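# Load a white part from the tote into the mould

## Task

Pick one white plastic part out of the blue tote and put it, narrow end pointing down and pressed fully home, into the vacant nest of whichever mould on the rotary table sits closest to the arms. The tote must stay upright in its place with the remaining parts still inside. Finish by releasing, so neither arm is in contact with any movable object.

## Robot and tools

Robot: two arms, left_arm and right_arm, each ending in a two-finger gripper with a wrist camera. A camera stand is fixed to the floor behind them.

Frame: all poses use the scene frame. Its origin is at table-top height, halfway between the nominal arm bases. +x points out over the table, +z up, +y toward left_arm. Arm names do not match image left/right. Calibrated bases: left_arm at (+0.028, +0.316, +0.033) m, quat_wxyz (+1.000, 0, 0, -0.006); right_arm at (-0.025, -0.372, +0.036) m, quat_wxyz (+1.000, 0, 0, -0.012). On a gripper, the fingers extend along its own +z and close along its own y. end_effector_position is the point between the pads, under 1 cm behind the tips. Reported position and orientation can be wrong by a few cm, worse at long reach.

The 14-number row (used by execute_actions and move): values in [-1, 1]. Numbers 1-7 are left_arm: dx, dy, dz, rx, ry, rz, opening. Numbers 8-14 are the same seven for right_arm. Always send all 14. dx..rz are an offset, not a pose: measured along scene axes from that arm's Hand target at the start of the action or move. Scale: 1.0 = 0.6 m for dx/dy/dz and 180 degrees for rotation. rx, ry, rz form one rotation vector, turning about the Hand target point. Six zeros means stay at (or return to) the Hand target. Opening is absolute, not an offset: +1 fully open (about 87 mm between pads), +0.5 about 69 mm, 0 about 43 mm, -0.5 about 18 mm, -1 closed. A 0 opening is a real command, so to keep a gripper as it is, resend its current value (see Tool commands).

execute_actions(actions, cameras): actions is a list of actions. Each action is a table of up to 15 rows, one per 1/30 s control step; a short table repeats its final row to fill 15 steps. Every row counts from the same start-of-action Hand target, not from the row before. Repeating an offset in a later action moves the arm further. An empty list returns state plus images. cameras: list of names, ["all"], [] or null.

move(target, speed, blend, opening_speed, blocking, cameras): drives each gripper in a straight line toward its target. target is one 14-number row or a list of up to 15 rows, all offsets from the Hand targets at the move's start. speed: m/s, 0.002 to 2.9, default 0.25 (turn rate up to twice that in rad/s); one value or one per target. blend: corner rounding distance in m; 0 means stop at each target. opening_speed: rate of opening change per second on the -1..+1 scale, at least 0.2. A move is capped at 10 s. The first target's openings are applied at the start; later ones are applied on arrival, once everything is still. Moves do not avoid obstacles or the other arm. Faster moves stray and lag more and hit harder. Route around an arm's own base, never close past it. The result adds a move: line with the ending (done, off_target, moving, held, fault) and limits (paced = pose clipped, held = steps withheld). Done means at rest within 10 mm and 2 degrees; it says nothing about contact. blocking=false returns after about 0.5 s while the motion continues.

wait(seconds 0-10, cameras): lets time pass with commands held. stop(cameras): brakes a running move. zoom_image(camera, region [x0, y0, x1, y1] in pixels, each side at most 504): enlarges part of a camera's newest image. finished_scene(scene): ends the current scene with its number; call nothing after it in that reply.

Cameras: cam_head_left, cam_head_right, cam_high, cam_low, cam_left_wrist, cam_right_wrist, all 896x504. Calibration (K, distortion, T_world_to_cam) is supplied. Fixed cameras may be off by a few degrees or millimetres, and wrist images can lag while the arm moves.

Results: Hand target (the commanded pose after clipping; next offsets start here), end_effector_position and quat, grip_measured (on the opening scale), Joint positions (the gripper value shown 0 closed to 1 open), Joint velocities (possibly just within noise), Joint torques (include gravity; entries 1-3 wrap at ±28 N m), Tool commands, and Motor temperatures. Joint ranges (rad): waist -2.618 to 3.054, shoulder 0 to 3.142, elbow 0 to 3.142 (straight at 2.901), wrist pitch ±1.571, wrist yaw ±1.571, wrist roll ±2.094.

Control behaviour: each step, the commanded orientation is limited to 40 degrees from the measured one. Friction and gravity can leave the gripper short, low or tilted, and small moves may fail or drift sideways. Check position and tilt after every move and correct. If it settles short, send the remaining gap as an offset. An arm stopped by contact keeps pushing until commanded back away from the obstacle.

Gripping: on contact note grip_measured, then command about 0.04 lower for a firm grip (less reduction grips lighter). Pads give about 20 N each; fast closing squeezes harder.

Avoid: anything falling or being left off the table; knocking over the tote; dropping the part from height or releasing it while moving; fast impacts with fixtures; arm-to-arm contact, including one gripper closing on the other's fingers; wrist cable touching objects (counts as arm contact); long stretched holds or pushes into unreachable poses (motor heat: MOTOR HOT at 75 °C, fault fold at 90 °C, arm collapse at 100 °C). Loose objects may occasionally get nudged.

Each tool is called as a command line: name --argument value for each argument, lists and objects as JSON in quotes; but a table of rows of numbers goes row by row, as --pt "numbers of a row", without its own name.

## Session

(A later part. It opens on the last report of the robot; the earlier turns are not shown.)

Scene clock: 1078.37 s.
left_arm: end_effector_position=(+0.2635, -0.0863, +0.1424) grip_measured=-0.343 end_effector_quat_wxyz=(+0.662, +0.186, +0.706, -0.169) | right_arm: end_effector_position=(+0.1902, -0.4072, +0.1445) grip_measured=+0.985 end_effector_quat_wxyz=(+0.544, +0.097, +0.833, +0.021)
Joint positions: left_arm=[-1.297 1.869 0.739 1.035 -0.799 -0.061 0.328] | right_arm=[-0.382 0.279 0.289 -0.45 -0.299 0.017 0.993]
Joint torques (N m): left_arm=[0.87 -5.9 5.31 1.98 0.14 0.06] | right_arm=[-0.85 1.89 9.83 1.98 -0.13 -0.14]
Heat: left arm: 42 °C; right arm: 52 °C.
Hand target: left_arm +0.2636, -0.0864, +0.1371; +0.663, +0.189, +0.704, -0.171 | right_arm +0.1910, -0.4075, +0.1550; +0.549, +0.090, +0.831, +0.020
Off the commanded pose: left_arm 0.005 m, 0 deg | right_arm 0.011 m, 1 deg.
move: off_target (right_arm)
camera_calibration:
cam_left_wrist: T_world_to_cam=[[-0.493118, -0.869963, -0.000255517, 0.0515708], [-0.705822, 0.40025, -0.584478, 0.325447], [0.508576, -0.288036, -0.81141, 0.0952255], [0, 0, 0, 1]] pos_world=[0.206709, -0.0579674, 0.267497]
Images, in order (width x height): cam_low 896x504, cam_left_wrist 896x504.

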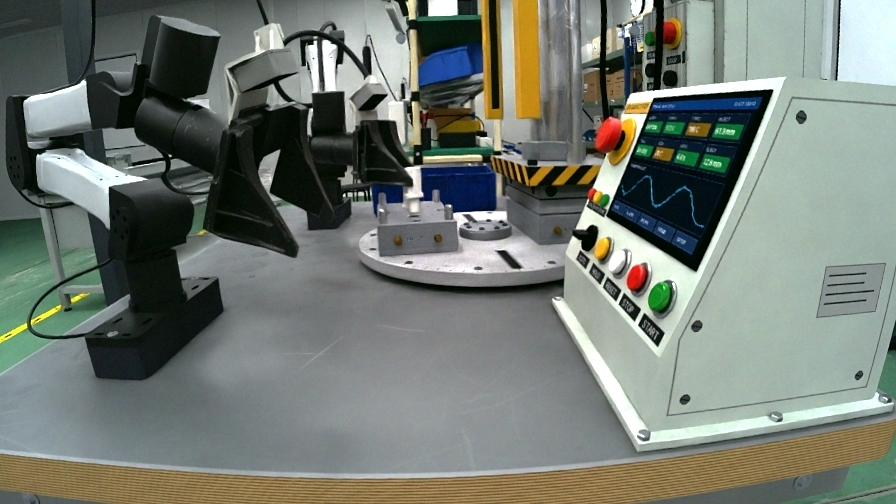

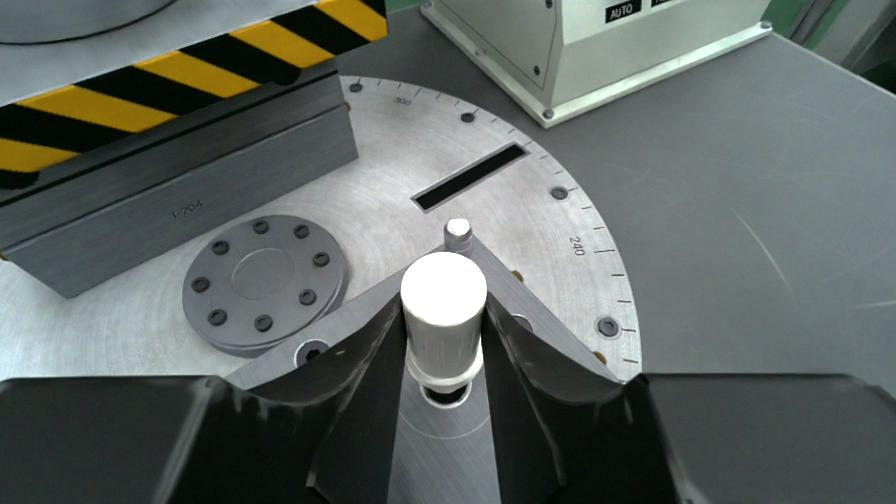

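move --target '[-0.0052,0,-0.005,0,0,0,-0.5,0,0,0,0,0,0,1]' --speed 0.02 --cameras '["cam_left_wrist","cam_low"]'

zoom_image --camera "cam_left_wrist" --region '[405, 340, 485, 430]'

zoom_image --camera "cam_low" --region '[395, 155, 435, 225]'

Scene clock: 1136.20 s.
left_arm: end_effector_position=(+0.2633, -0.0854, +0.1389) grip_measured=-0.343 end_effector_quat_wxyz=(+0.662, +0.187, +0.706, -0.168) | right_arm: end_effector_position=(+0.1902, -0.4072, +0.1445) grip_measured=+0.985 end_effector_quat_wxyz=(+0.544, +0.097, +0.833, +0.021)
Joint positions: left_arm=[-1.297 1.877 0.733 1.046 -0.799 -0.061 0.328] | right_arm=[-0.382 0.279 0.289 -0.45 -0.299 0.017 0.993]
Joint torques (N m): left_arm=[0.16 -5.91 5.22 1.99 0.04 0.04] | right_arm=[-0.81 2.07 9.78 1.98 -0.13 -0.12]
Heat: left arm: 41 °C; right arm: 53 °C.
Hand target: left_arm +0.2605, -0.0863, +0.1340; +0.663, +0.189, +0.704, -0.171 | right_arm +0.1910, -0.4075, +0.1550; +0.549, +0.090, +0.831, +0.020
Off the commanded pose: left_arm 0.006 m, 0 deg | right_arm 0.011 m, 1 deg.
move: off_target (right_arm)
camera_calibration:
cam_left_wrist: T_world_to_cam=[[-0.493109, -0.869965, -0.00218477, 0.0524712], [-0.706211, 0.401755, -0.582974, 0.323006], [0.508044, -0.285927, -0.812488, 0.0932564], [0, 0, 0, 1]] pos_world=[0.206606, -0.057457, 0.264189]
Images, in order (width x height): cam_low 896x504, cam_left_wrist 896x504.

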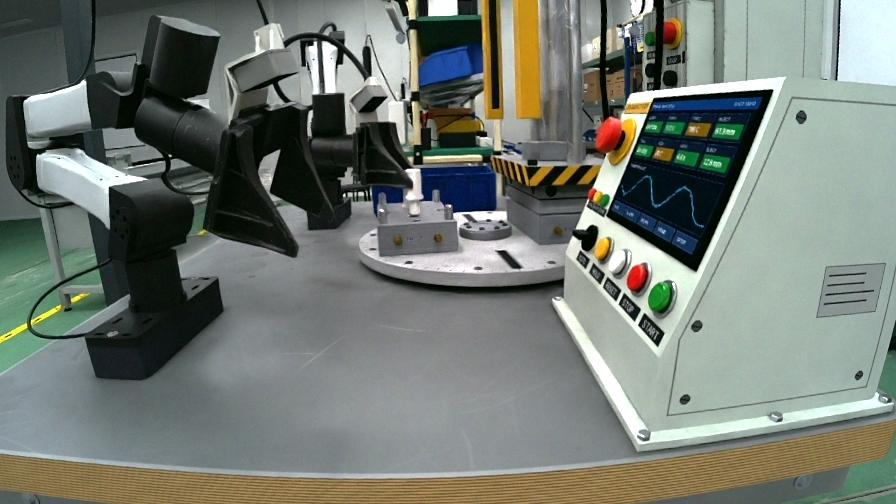

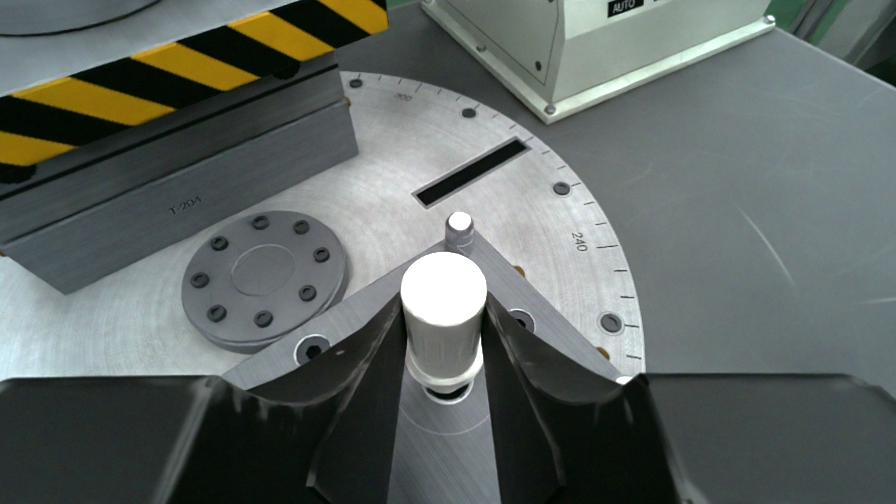

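Scaled by 5.600 from the camera's 896x504 image, which has a finer 1280x720 frame.

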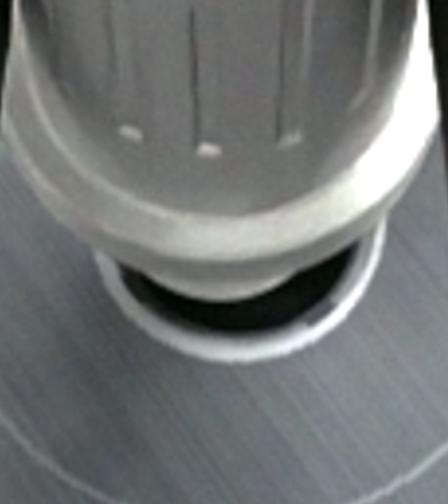

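Scaled by 7.200 from the camera's 896x504 image, which has a finer 1280x720 frame.

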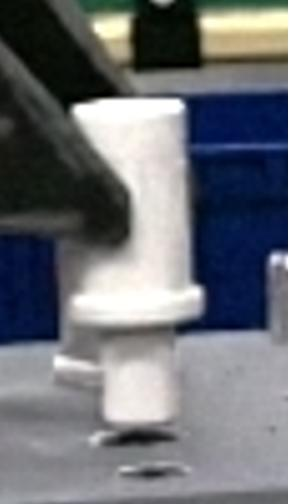

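move --target '[-0.0072,-0.0043,0,0,0,0,-0.5,0,0,0,0,0,0,1]' --speed 0.02

move --target '[-0.0025,-0.0015,0,0,0,0,-0.5,0,0,0,0,0,0,1]' --speed 0.02 --cameras '["cam_left_wrist","cam_low"]'

zoom_image --camera "cam_left_wrist" --region '[405, 340, 485, 430]'

Scene clock: 1151.47 s.
left_arm: end_effector_position=(+0.2582, -0.0879, +0.1391) grip_measured=-0.343 end_effector_quat_wxyz=(+0.661, +0.190, +0.705, -0.172) | right_arm: end_effector_position=(+0.1902, -0.4072, +0.1445) grip_measured=+0.985 end_effector_quat_wxyz=(+0.544, +0.097, +0.833, +0.021)
Joint positions: left_arm=[-1.311 1.877 0.733 1.047 -0.804 -0.061 0.328] | right_arm=[-0.382 0.279 0.289 -0.45 -0.299 0.017 0.993]
Joint torques (N m): left_arm=[0.05 -5.61 5.83 1.95 -0.08 0.02] | right_arm=[-0.87 1.96 9.61 1.99 -0.14 -0.12]
Heat: left arm: 41 °C; right arm: 54 °C.
Hand target: left_arm +0.2562, -0.0889, +0.1340; +0.663, +0.189, +0.704, -0.171 | right_arm +0.1910, -0.4075, +0.1550; +0.549, +0.090, +0.831, +0.020
Off the commanded pose: left_arm 0.006 m, 0 deg | right_arm 0.011 m, 1 deg.
move: off_target (right_arm)

Scene clock: 1152.17 s.
left_arm: end_effector_position=(+0.2565, -0.0884, +0.1391) grip_measured=-0.343 end_effector_quat_wxyz=(+0.661, +0.190, +0.705, -0.171) | right_arm: end_effector_position=(+0.1902, -0.4072, +0.1445) grip_measured=+0.985 end_effector_quat_wxyz=(+0.544, +0.097, +0.833, +0.021)
Joint positions: left_arm=[-1.316 1.877 0.733 1.047 -0.809 -0.061 0.328] | right_arm=[-0.382 0.279 0.289 -0.45 -0.299 0.017 0.993]
Joint torques (N m): left_arm=[0.09 -5.52 6.04 1.94 -0.06 0.01] | right_arm=[-0.95 1.96 9.68 1.99 -0.12 -0.14]
Heat: left arm: 41 °C; right arm: 54 °C.
Hand target: left_arm +0.2546, -0.0899, +0.1340; +0.663, +0.189, +0.704, -0.171 | right_arm +0.1910, -0.4075, +0.1550; +0.549, +0.090, +0.831, +0.020
Off the commanded pose: left_arm 0.006 m, 0 deg | right_arm 0.011 m, 1 deg.
move: off_target (right_arm)
camera_calibration:
cam_left_wrist: T_world_to_cam=[[-0.501065, -0.865406, -0.0025458, 0.0490007], [-0.701897, 0.408111, -0.583769, 0.31903], [0.506236, -0.290719, -0.811916, 0.0959807], [0, 0, 0, 1]] pos_world=[0.19989, -0.0598907, 0.264293]
Images, in order (width x height): cam_low 896x504, cam_left_wrist 896x504.

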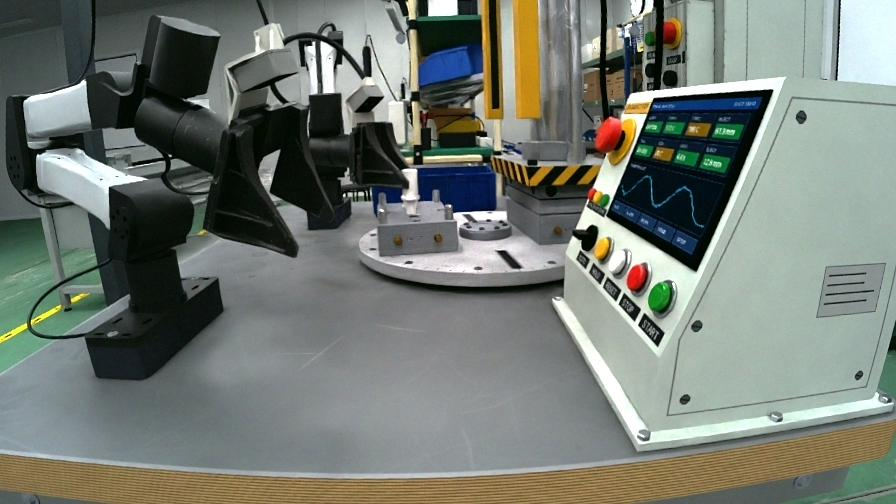

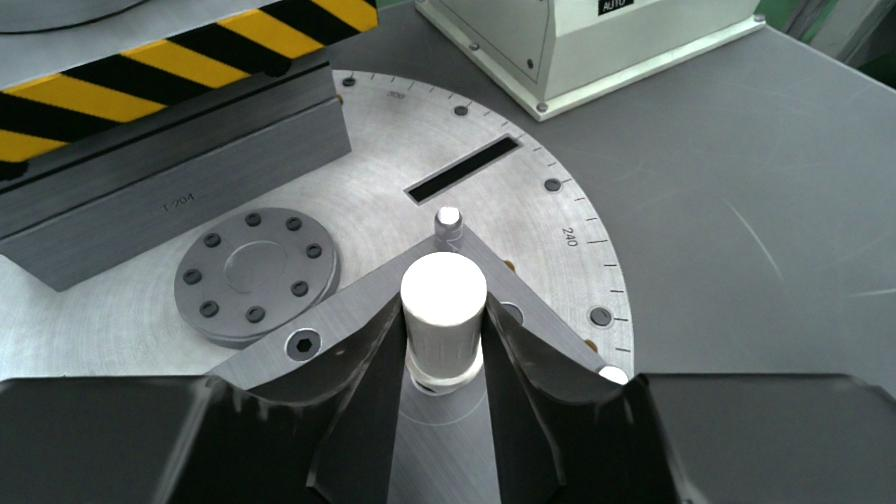

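Scaled by 5.600 from the camera's 896x504 image, which has a finer 1280x720 frame.

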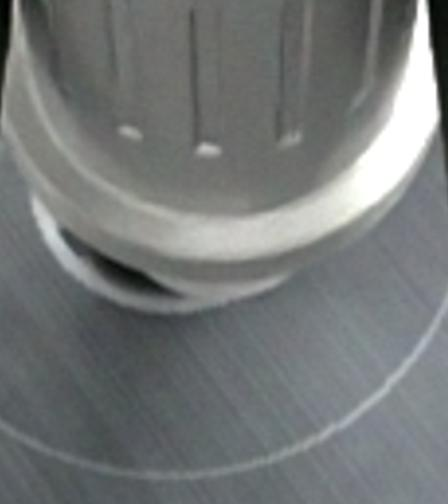

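move --target '[0.0158,0.0068,0,0,0,0,-0.5,0,0,0,0,0,0,1]' --speed 0.02 --cameras '["cam_left_wrist","cam_low"]'

zoom_image --camera "cam_left_wrist" --region '[405, 340, 485, 430]'

zoom_image --camera "cam_low" --region '[395, 155, 435, 225]'

Scene clock: 1163.83 s.
left_arm: end_effector_position=(+0.2628, -0.0854, +0.1392) grip_measured=-0.343 end_effector_quat_wxyz=(+0.662, +0.186, +0.706, -0.168) | right_arm: end_effector_position=(+0.1902, -0.4072, +0.1445) grip_measured=+0.985 end_effector_quat_wxyz=(+0.544, +0.097, +0.833, +0.021)
Joint positions: left_arm=[-1.3 1.877 0.733 1.048 -0.804 -0.061 0.328] | right_arm=[-0.382 0.279 0.289 -0.45 -0.299 0.017 0.993]
Joint torques (N m): left_arm=[1.21 -5.82 5.34 2 0.2 0.05] | right_arm=[-0.88 1.92 9.83 1.98 -0.16 -0.11]
Heat: left arm: 42 °C; right arm: 54 °C.
Hand target: left_arm +0.2641, -0.0858, +0.1340; +0.663, +0.189, +0.704, -0.171 | right_arm +0.1910, -0.4075, +0.1550; +0.549, +0.090, +0.831, +0.020
Off the commanded pose: left_arm 0.005 m, 1 deg | right_arm 0.011 m, 1 deg.
move: off_target (right_arm)
camera_calibration:
cam_left_wrist: T_world_to_cam=[[-0.491457, -0.8709, -0.00165769, 0.0516862], [-0.706614, 0.39986, -0.583789, 0.322784], [0.509084, -0.285736, -0.811904, 0.0934464], [0, 0, 0, 1]] pos_world=[0.205913, -0.057354, 0.264393]
Images, in order (width x height): cam_low 896x504, cam_left_wrist 896x504.

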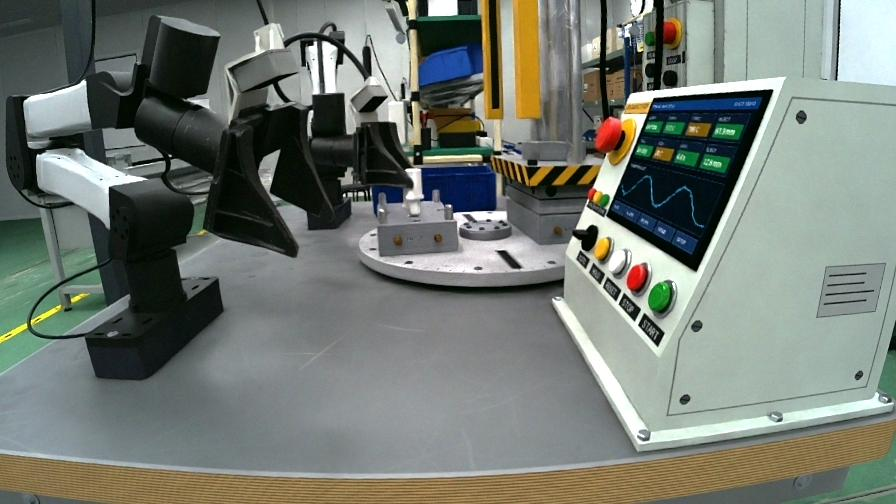

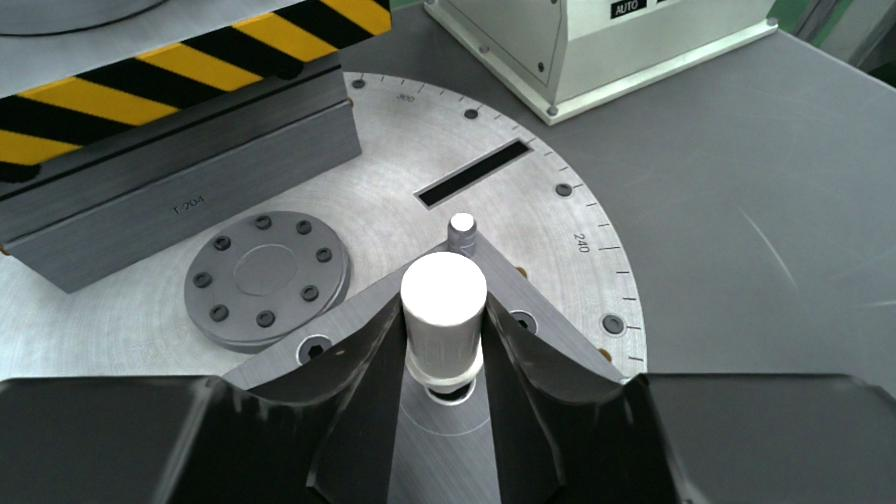

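Scaled by 5.600 from the camera's 896x504 image, which has a finer 1280x720 frame.

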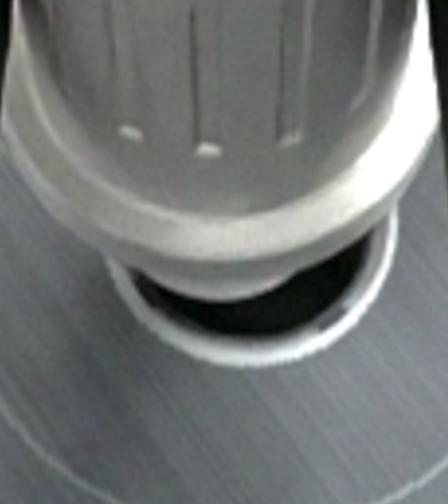

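Scaled by 7.200 from the camera's 896x504 image, which has a finer 1280x720 frame.

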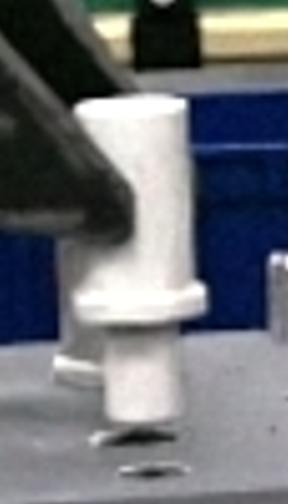

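execute_actions --actions '[]'

Scene clock: 1202.33 s.
left_arm: end_effector_position=(+0.2627, -0.0854, +0.1392) grip_measured=-0.343 end_effector_quat_wxyz=(+0.662, +0.186, +0.706, -0.168) | right_arm: end_effector_position=(+0.1902, -0.4072, +0.1445) grip_measured=+0.985 end_effector_quat_wxyz=(+0.544, +0.097, +0.833, +0.021)
Joint positions: left_arm=[-1.3 1.877 0.733 1.048 -0.803 -0.061 0.328] | right_arm=[-0.382 0.279 0.289 -0.45 -0.299 0.017 0.993]
Joint velocities: within noise
Joint torques (N m): left_arm=[1.22 -5.79 5.35 2 0.2 0.05] | right_arm=[-0.8 1.99 9.69 2.01 -0.15 -0.13]
Motor temperatures (°C): left_arm=[29 39 41 43 27 29 31] | right_arm=[29 35 54 43 27 28 31]
Heat: left arm: 43 °C; right arm: 54 °C.
Hand target: left_arm +0.2642, -0.0857, +0.1340; +0.663, +0.189, +0.704, -0.171 | right_arm +0.1910, -0.4075, +0.1550; +0.549, +0.090, +0.831, +0.020
Tool commands: left_gripper/opening=-0.5 right_gripper/opening=+1.0
Off the commanded pose: left_arm 0.005 m, 1 deg | right_arm 0.011 m, 1 deg.
camera_calibration:
cam_left_wrist: T_world_to_cam=[[-0.49179, -0.870712, -0.00165537, 0.0516763], [-0.706459, 0.400128, -0.583793, 0.322809], [0.508978, -0.285934, -0.811901, 0.0934277], [0, 0, 0, 1]] pos_world=[0.205912, -0.0574554, 0.264393]
cam_right_wrist: T_world_to_cam=[[-0.149311, -0.980403, -0.128517, -0.356223], [-0.939604, 0.181163, -0.290385, 0.319825], [0.307977, 0.0773978, -0.94824, 0.255226], [0, 0, 0, 1]] pos_world=[0.168717, -0.426937, 0.289108]

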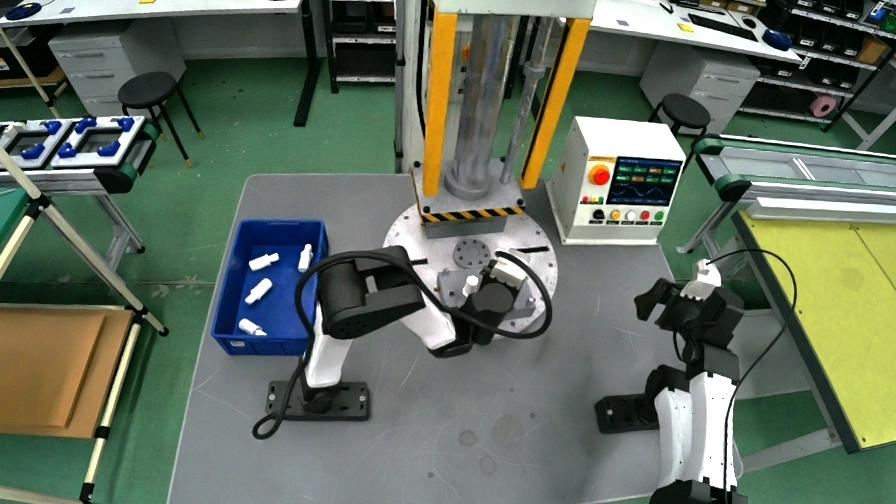

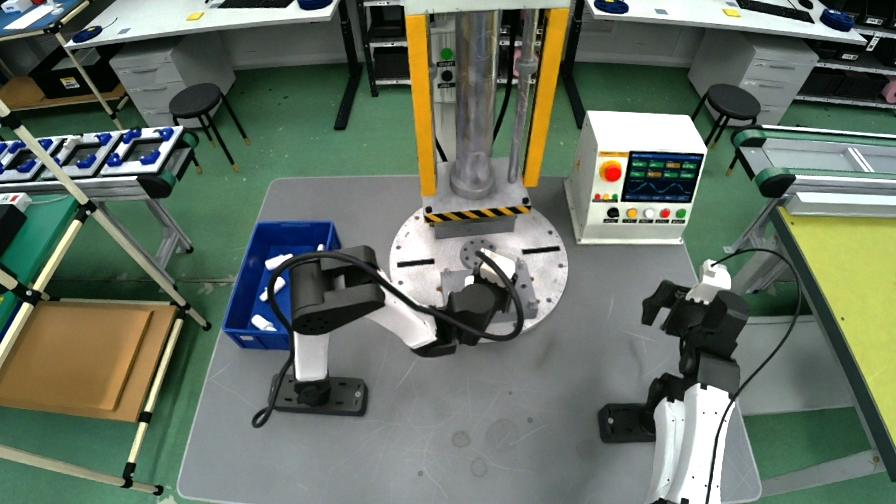

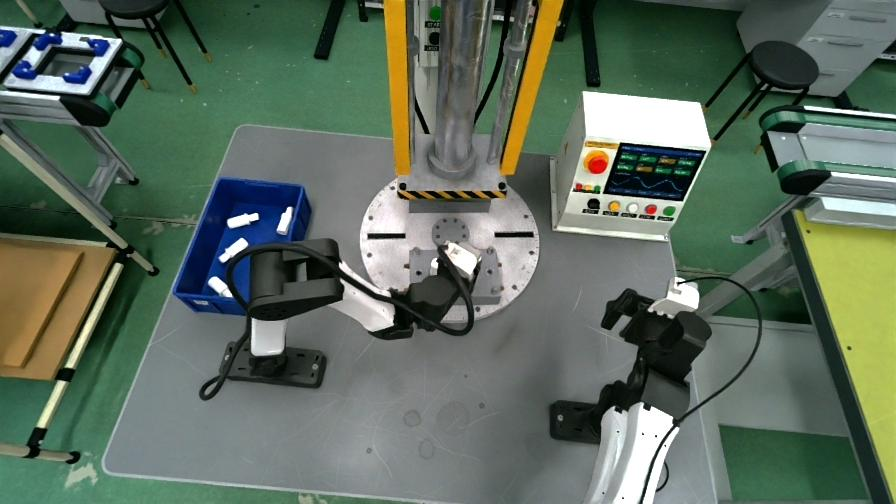

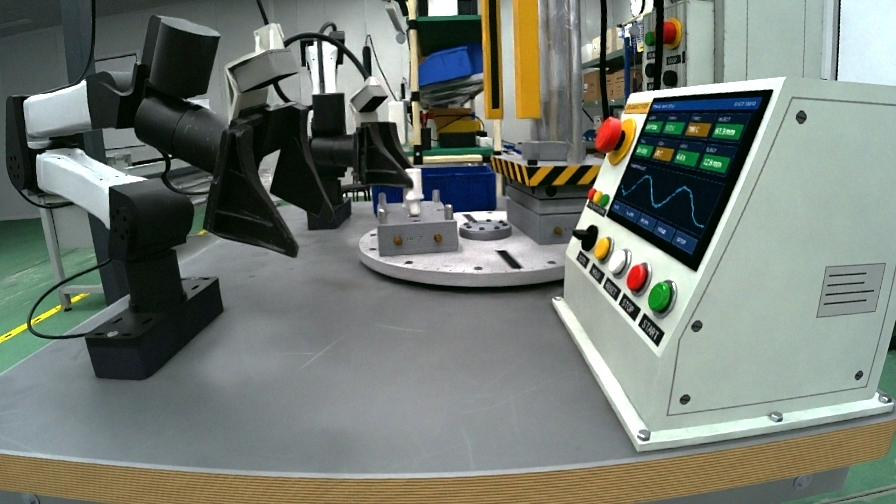

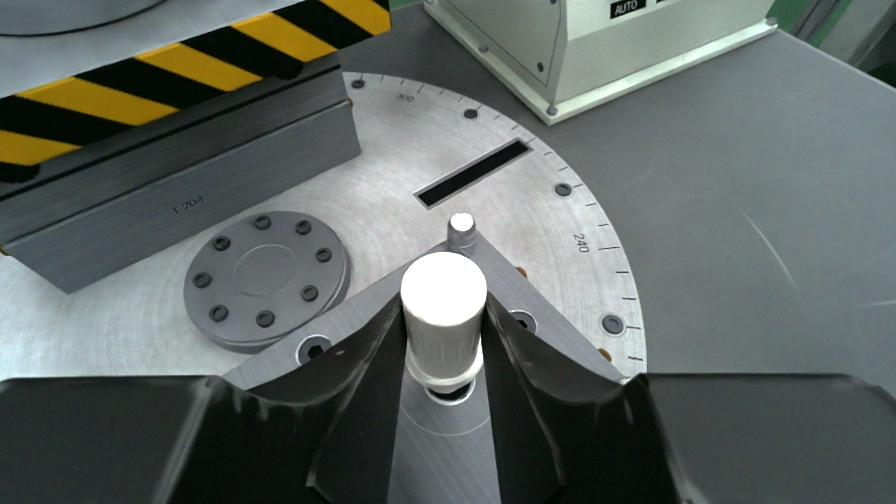

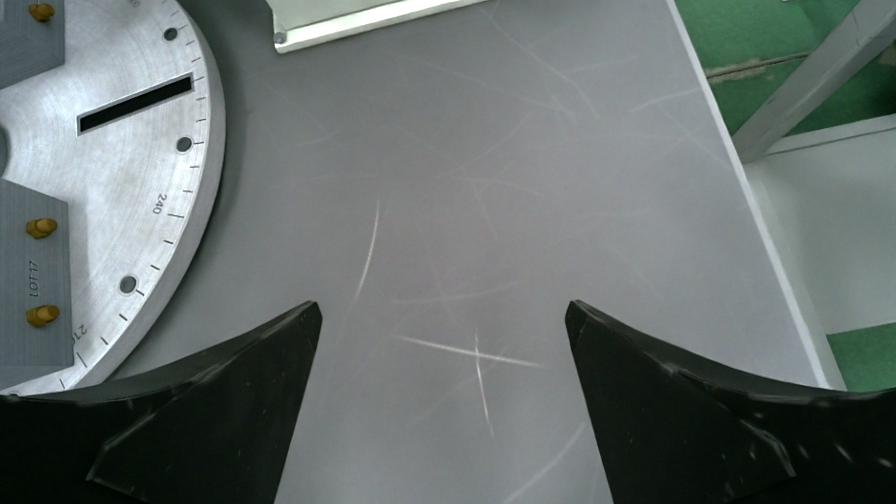

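zoom_image --camera "cam_left_wrist" --region '[405, 340, 485, 430]'

zoom_image --camera "cam_low" --region '[370, 160, 470, 260]'

Scaled by 5.600 from the camera's 896x504 image, which has a finer 1280x720 frame.

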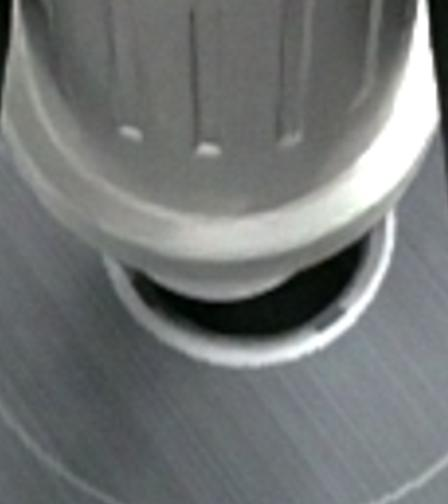

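Scaled by 5.040 from the camera's 896x504 image, which has a finer 1280x720 frame.

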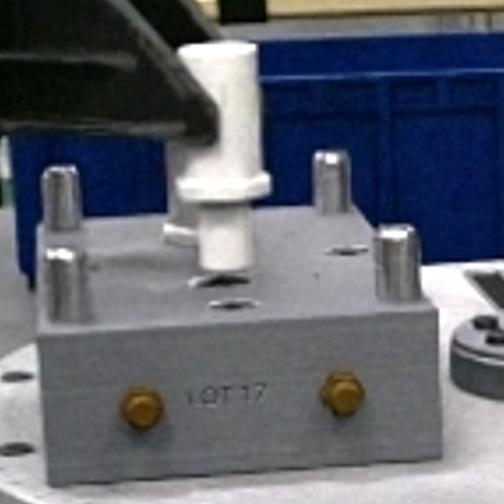

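move --pt "-0.02 -0.0125 0.005 0 0 0 -0.5 0 0 0 0 0 0 1" --pt "-0.0023 -0.0028 0.005 0 0 0 -0.5 0 0 0 0 0 0 1" --speed 0.02 --cameras '["cam_left_wrist", "cam_low"]'

zoom_image --camera "cam_left_wrist" --region '[405, 340, 485, 430]'

zoom_image --camera "cam_low" --region '[370, 160, 470, 260]'

Scene clock: 1220.83 s.
left_arm: end_effector_position=(+0.2611, -0.0858, +0.1393) grip_measured=-0.343 end_effector_quat_wxyz=(+0.662, +0.186, +0.706, -0.168) | right_arm: end_effector_position=(+0.1902, -0.4072, +0.1445) grip_measured=+0.985 end_effector_quat_wxyz=(+0.544, +0.097, +0.833, +0.021)
Joint positions: left_arm=[-1.305 1.877 0.733 1.048 -0.809 -0.061 0.328] | right_arm=[-0.382 0.279 0.289 -0.45 -0.299 0.017 0.993]
Joint torques (N m): left_arm=[1.24 -6.34 6.13 1.83 0.21 0.05] | right_arm=[-0.88 2.02 9.77 1.98 -0.14 -0.1]
Heat: left arm: 43 °C; right arm: 54 °C.
Hand target: left_arm +0.2628, -0.0874, +0.1370; +0.663, +0.189, +0.704, -0.171 | right_arm +0.1910, -0.4075, +0.1550; +0.549, +0.090, +0.831, +0.020
Off the commanded pose: left_arm 0.003 m, 1 deg | right_arm 0.011 m, 1 deg.
move: off_target (right_arm)
camera_calibration:
cam_left_wrist: T_world_to_cam=[[-0.49148, -0.870887, -0.00202594, 0.0505194], [-0.706286, 0.399947, -0.584125, 0.321812], [0.509517, -0.285654, -0.811661, 0.0940217], [0, 0, 0, 1]] pos_world=[0.204215, -0.0578536, 0.264395]
Images, in order (width x height): cam_low 896x504, cam_left_wrist 896x504.

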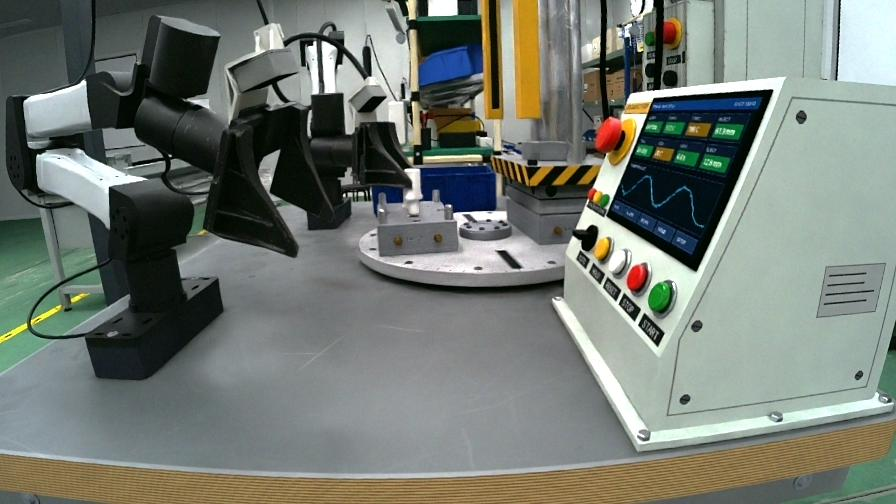

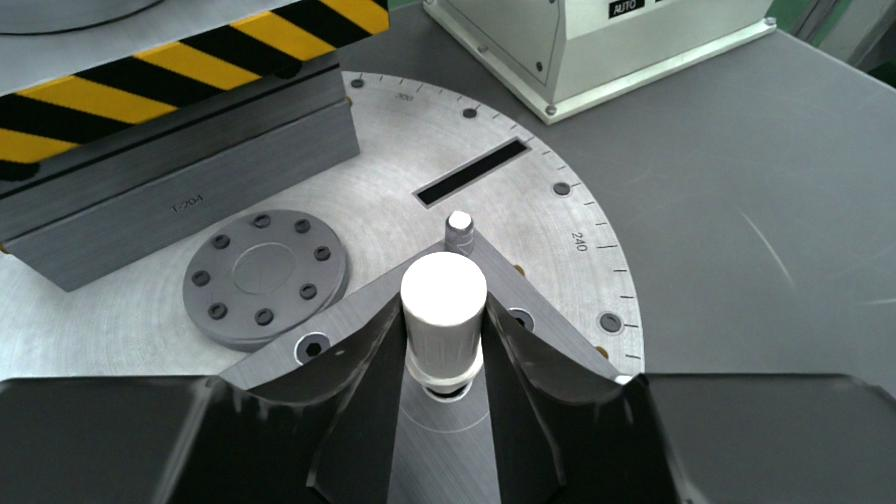

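Scaled by 5.600 from the camera's 896x504 image, which has a finer 1280x720 frame.

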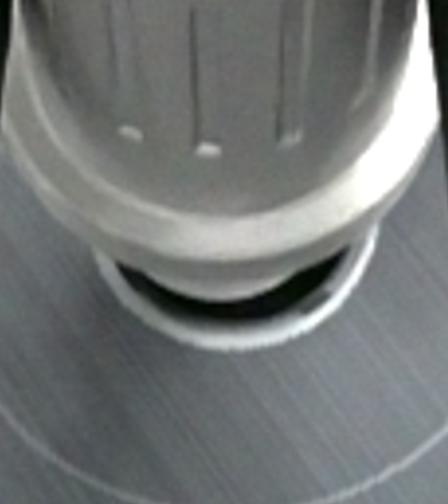

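Scaled by 5.040 from the camera's 896x504 image, which has a finer 1280x720 frame.

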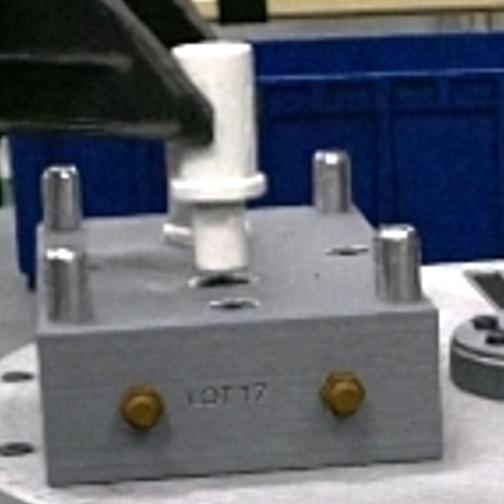

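zoom_image --camera "cam_low" --region '[395, 190, 435, 225]'

zoom_image --camera "cam_left_wrist" --region '[420, 375, 475, 410]'

Scaled by 12.600 from the camera's 896x504 image, which has a finer 1280x720 frame.

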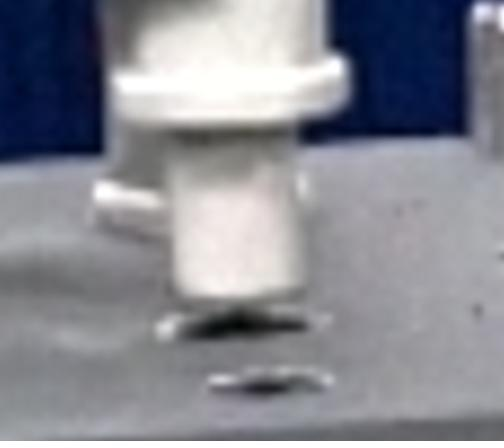

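Scaled by 9.164 from the camera's 896x504 image, which has a finer 1280x720 frame.

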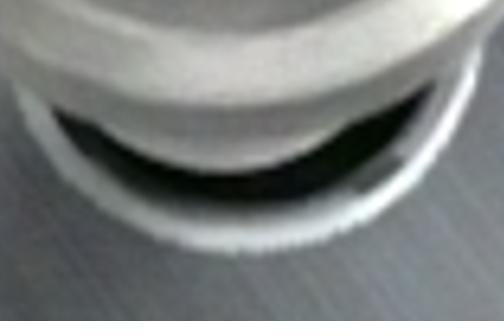

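move --target '[0.0015, -0.0037, 0, 0, 0, 0, -0.5, 0, 0, 0, 0, 0, 0, 1]' --speed 0.02 --cameras '["cam_left_wrist", "cam_low"]'

zoom_image --camera "cam_left_wrist" --region '[405, 340, 485, 430]'

zoom_image --camera "cam_low" --region '[395, 190, 435, 225]'

Scene clock: 1246.77 s.
left_arm: end_effector_position=(+0.2609, -0.0860, +0.1392) grip_measured=-0.343 end_effector_quat_wxyz=(+0.662, +0.186, +0.706, -0.169) | right_arm: end_effector_position=(+0.1902, -0.4072, +0.1445) grip_measured=+0.985 end_effector_quat_wxyz=(+0.544, +0.097, +0.833, +0.021)
Joint positions: left_arm=[-1.305 1.877 0.733 1.048 -0.807 -0.061 0.328] | right_arm=[-0.382 0.279 0.289 -0.45 -0.299 0.017 0.993]
Joint torques (N m): left_arm=[1.29 -5.81 7.1 1.81 0.19 0.06] | right_arm=[-0.85 1.98 9.77 2 -0.12 -0.13]
Motor temperatures (°C): left_arm=[29 39 41 43 27 29 31] | right_arm=[29 35 55 43 27 28 31]
Heat: left arm: 43 °C; right arm: 55 °C.
Hand target: left_arm +0.2637, -0.0896, +0.1370; +0.663, +0.189, +0.704, -0.171 | right_arm +0.1910, -0.4075, +0.1550; +0.549, +0.090, +0.831, +0.020
Off the commanded pose: left_arm 0.005 m, 0 deg | right_arm 0.011 m, 1 deg.
move: off_target (right_arm)
camera_calibration:
cam_left_wrist: T_world_to_cam=[[-0.492748, -0.87017, -0.00190362, 0.0506445], [-0.705793, 0.400944, -0.584038, 0.321715], [0.508975, -0.28644, -0.811724, 0.0941258], [0, 0, 0, 1]] pos_world=[0.204111, -0.0579591, 0.264394]
Images, in order (width x height): cam_low 896x504, cam_left_wrist 896x504.

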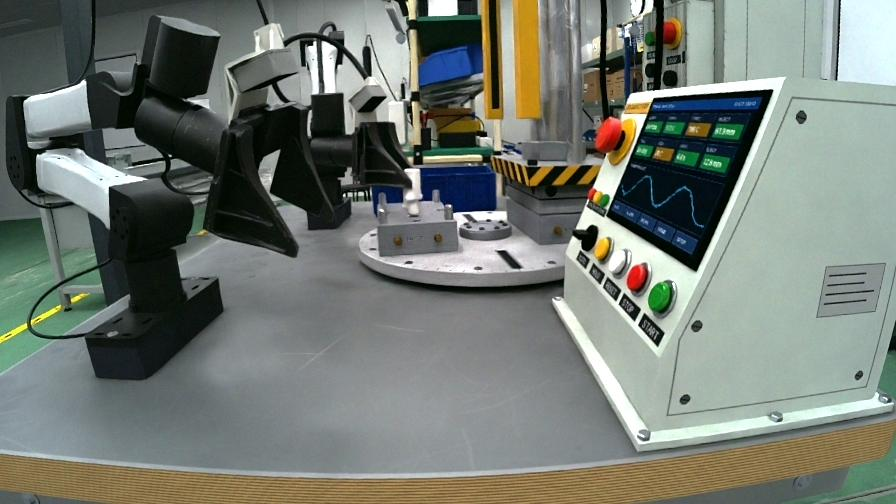

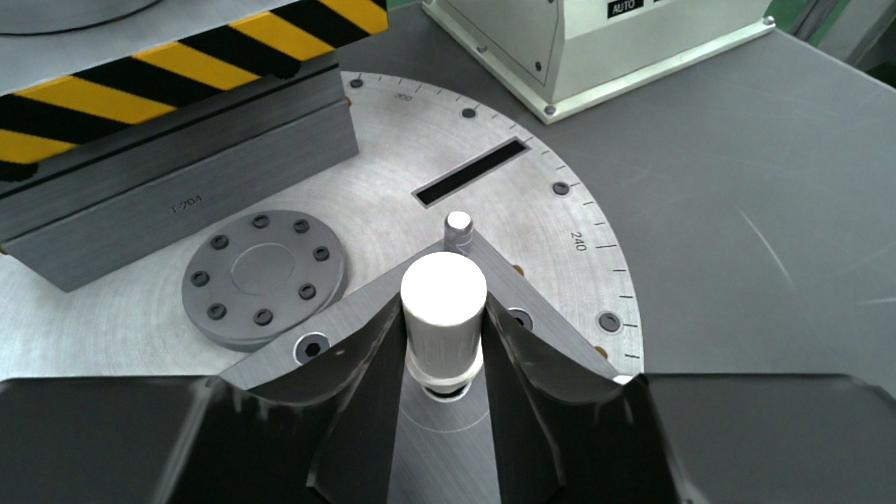

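Scaled by 5.600 from the camera's 896x504 image, which has a finer 1280x720 frame.

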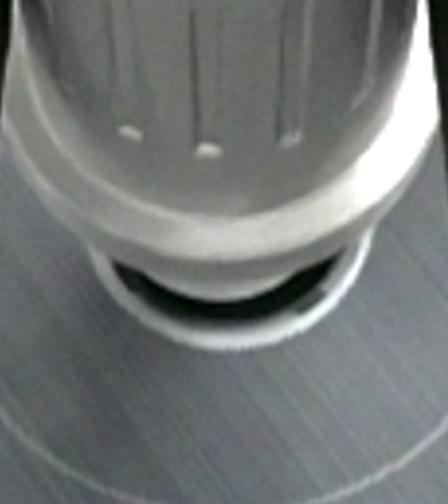

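Scaled by 12.600 from the camera's 896x504 image, which has a finer 1280x720 frame.

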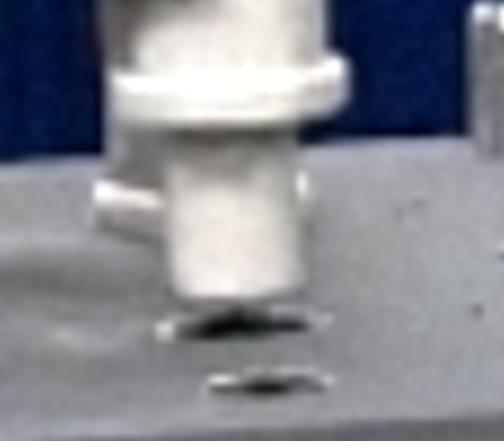

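move --target '[0.0018, -0.0026, 0, 0, 0, 0, -0.5, 0, 0, 0, 0, 0, 0, 1]' --speed 0.02 --cameras '["cam_left_wrist", "cam_low"]'

zoom_image --camera "cam_left_wrist" --region '[405, 340, 485, 430]'

zoom_image --camera "cam_low" --region '[395, 190, 435, 225]'

Scene clock: 1260.10 s.
left_arm: end_effector_position=(+0.2608, -0.0863, +0.1368) grip_measured=-0.343 end_effector_quat_wxyz=(+0.661, +0.189, +0.707, -0.167) | right_arm: end_effector_position=(+0.1902, -0.4072, +0.1445) grip_measured=+0.985 end_effector_quat_wxyz=(+0.544, +0.097, +0.833, +0.021)
Joint positions: left_arm=[-1.305 1.883 0.733 1.048 -0.806 -0.06 0.328] | right_arm=[-0.382 0.279 0.289 -0.45 -0.299 0.017 0.993]
Joint torques (N m): left_arm=[1.47 -5.91 7.8 1.79 0.19 0.05] | right_arm=[-0.77 2.02 9.78 1.97 -0.13 -0.11]
Motor temperatures (°C): left_arm=[29 39 41 42 27 29 31] | right_arm=[29 35 55 43 27 28 31]
Heat: left arm: 42 °C; right arm: 55 °C.
Hand target: left_arm +0.2648, -0.0912, +0.1370; +0.663, +0.189, +0.704, -0.171 | right_arm +0.1910, -0.4075, +0.1550; +0.549, +0.090, +0.831, +0.020
Off the commanded pose: left_arm 0.006 m, 1 deg | right_arm 0.011 m, 1 deg.
move: off_target (right_arm)
camera_calibration:
cam_left_wrist: T_world_to_cam=[[-0.494524, -0.869141, -0.00625655, 0.0514797], [-0.705793, 0.405762, -0.5807, 0.320246], [0.507249, -0.282754, -0.814094, 0.0932168], [0, 0, 0, 1]] pos_world=[0.204201, -0.0588431, 0.262176]
Images, in order (width x height): cam_low 896x504, cam_left_wrist 896x504.

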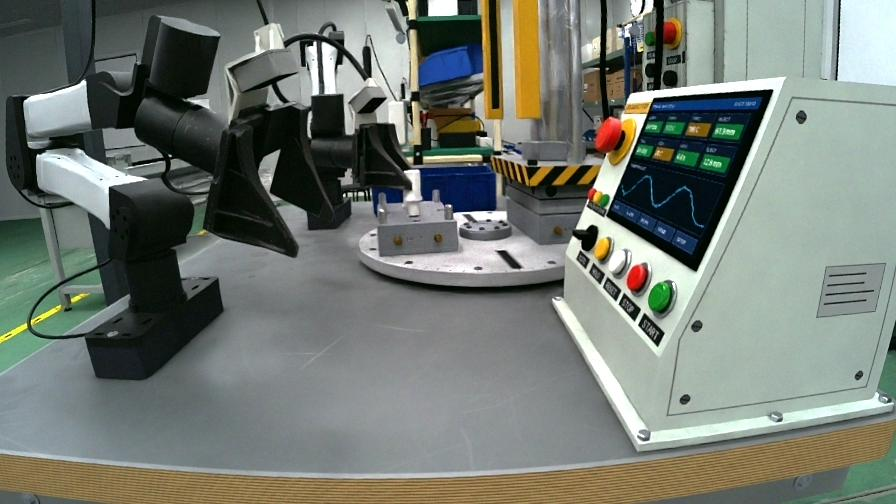

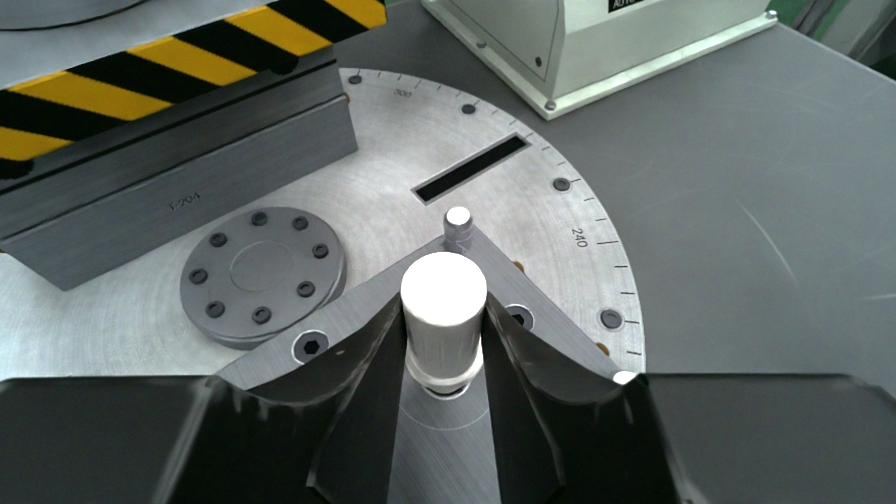

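Scaled by 5.600 from the camera's 896x504 image, which has a finer 1280x720 frame.

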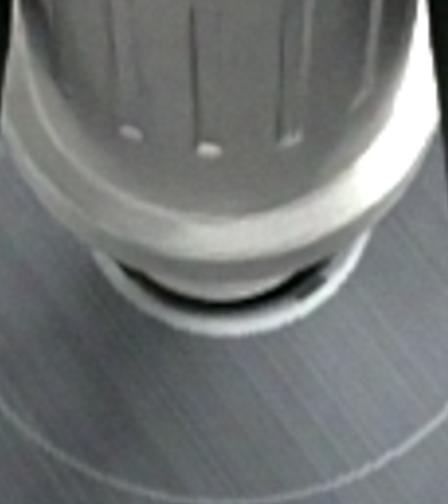

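Scaled by 12.600 from the camera's 896x504 image, which has a finer 1280x720 frame.

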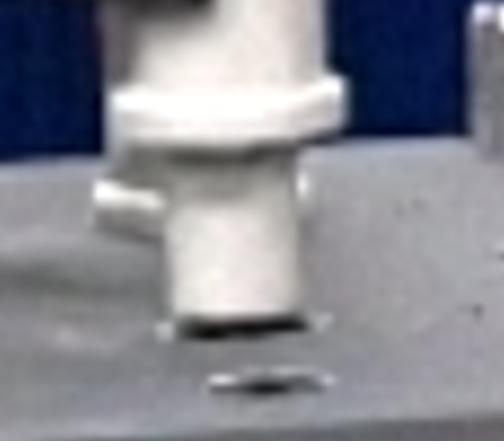

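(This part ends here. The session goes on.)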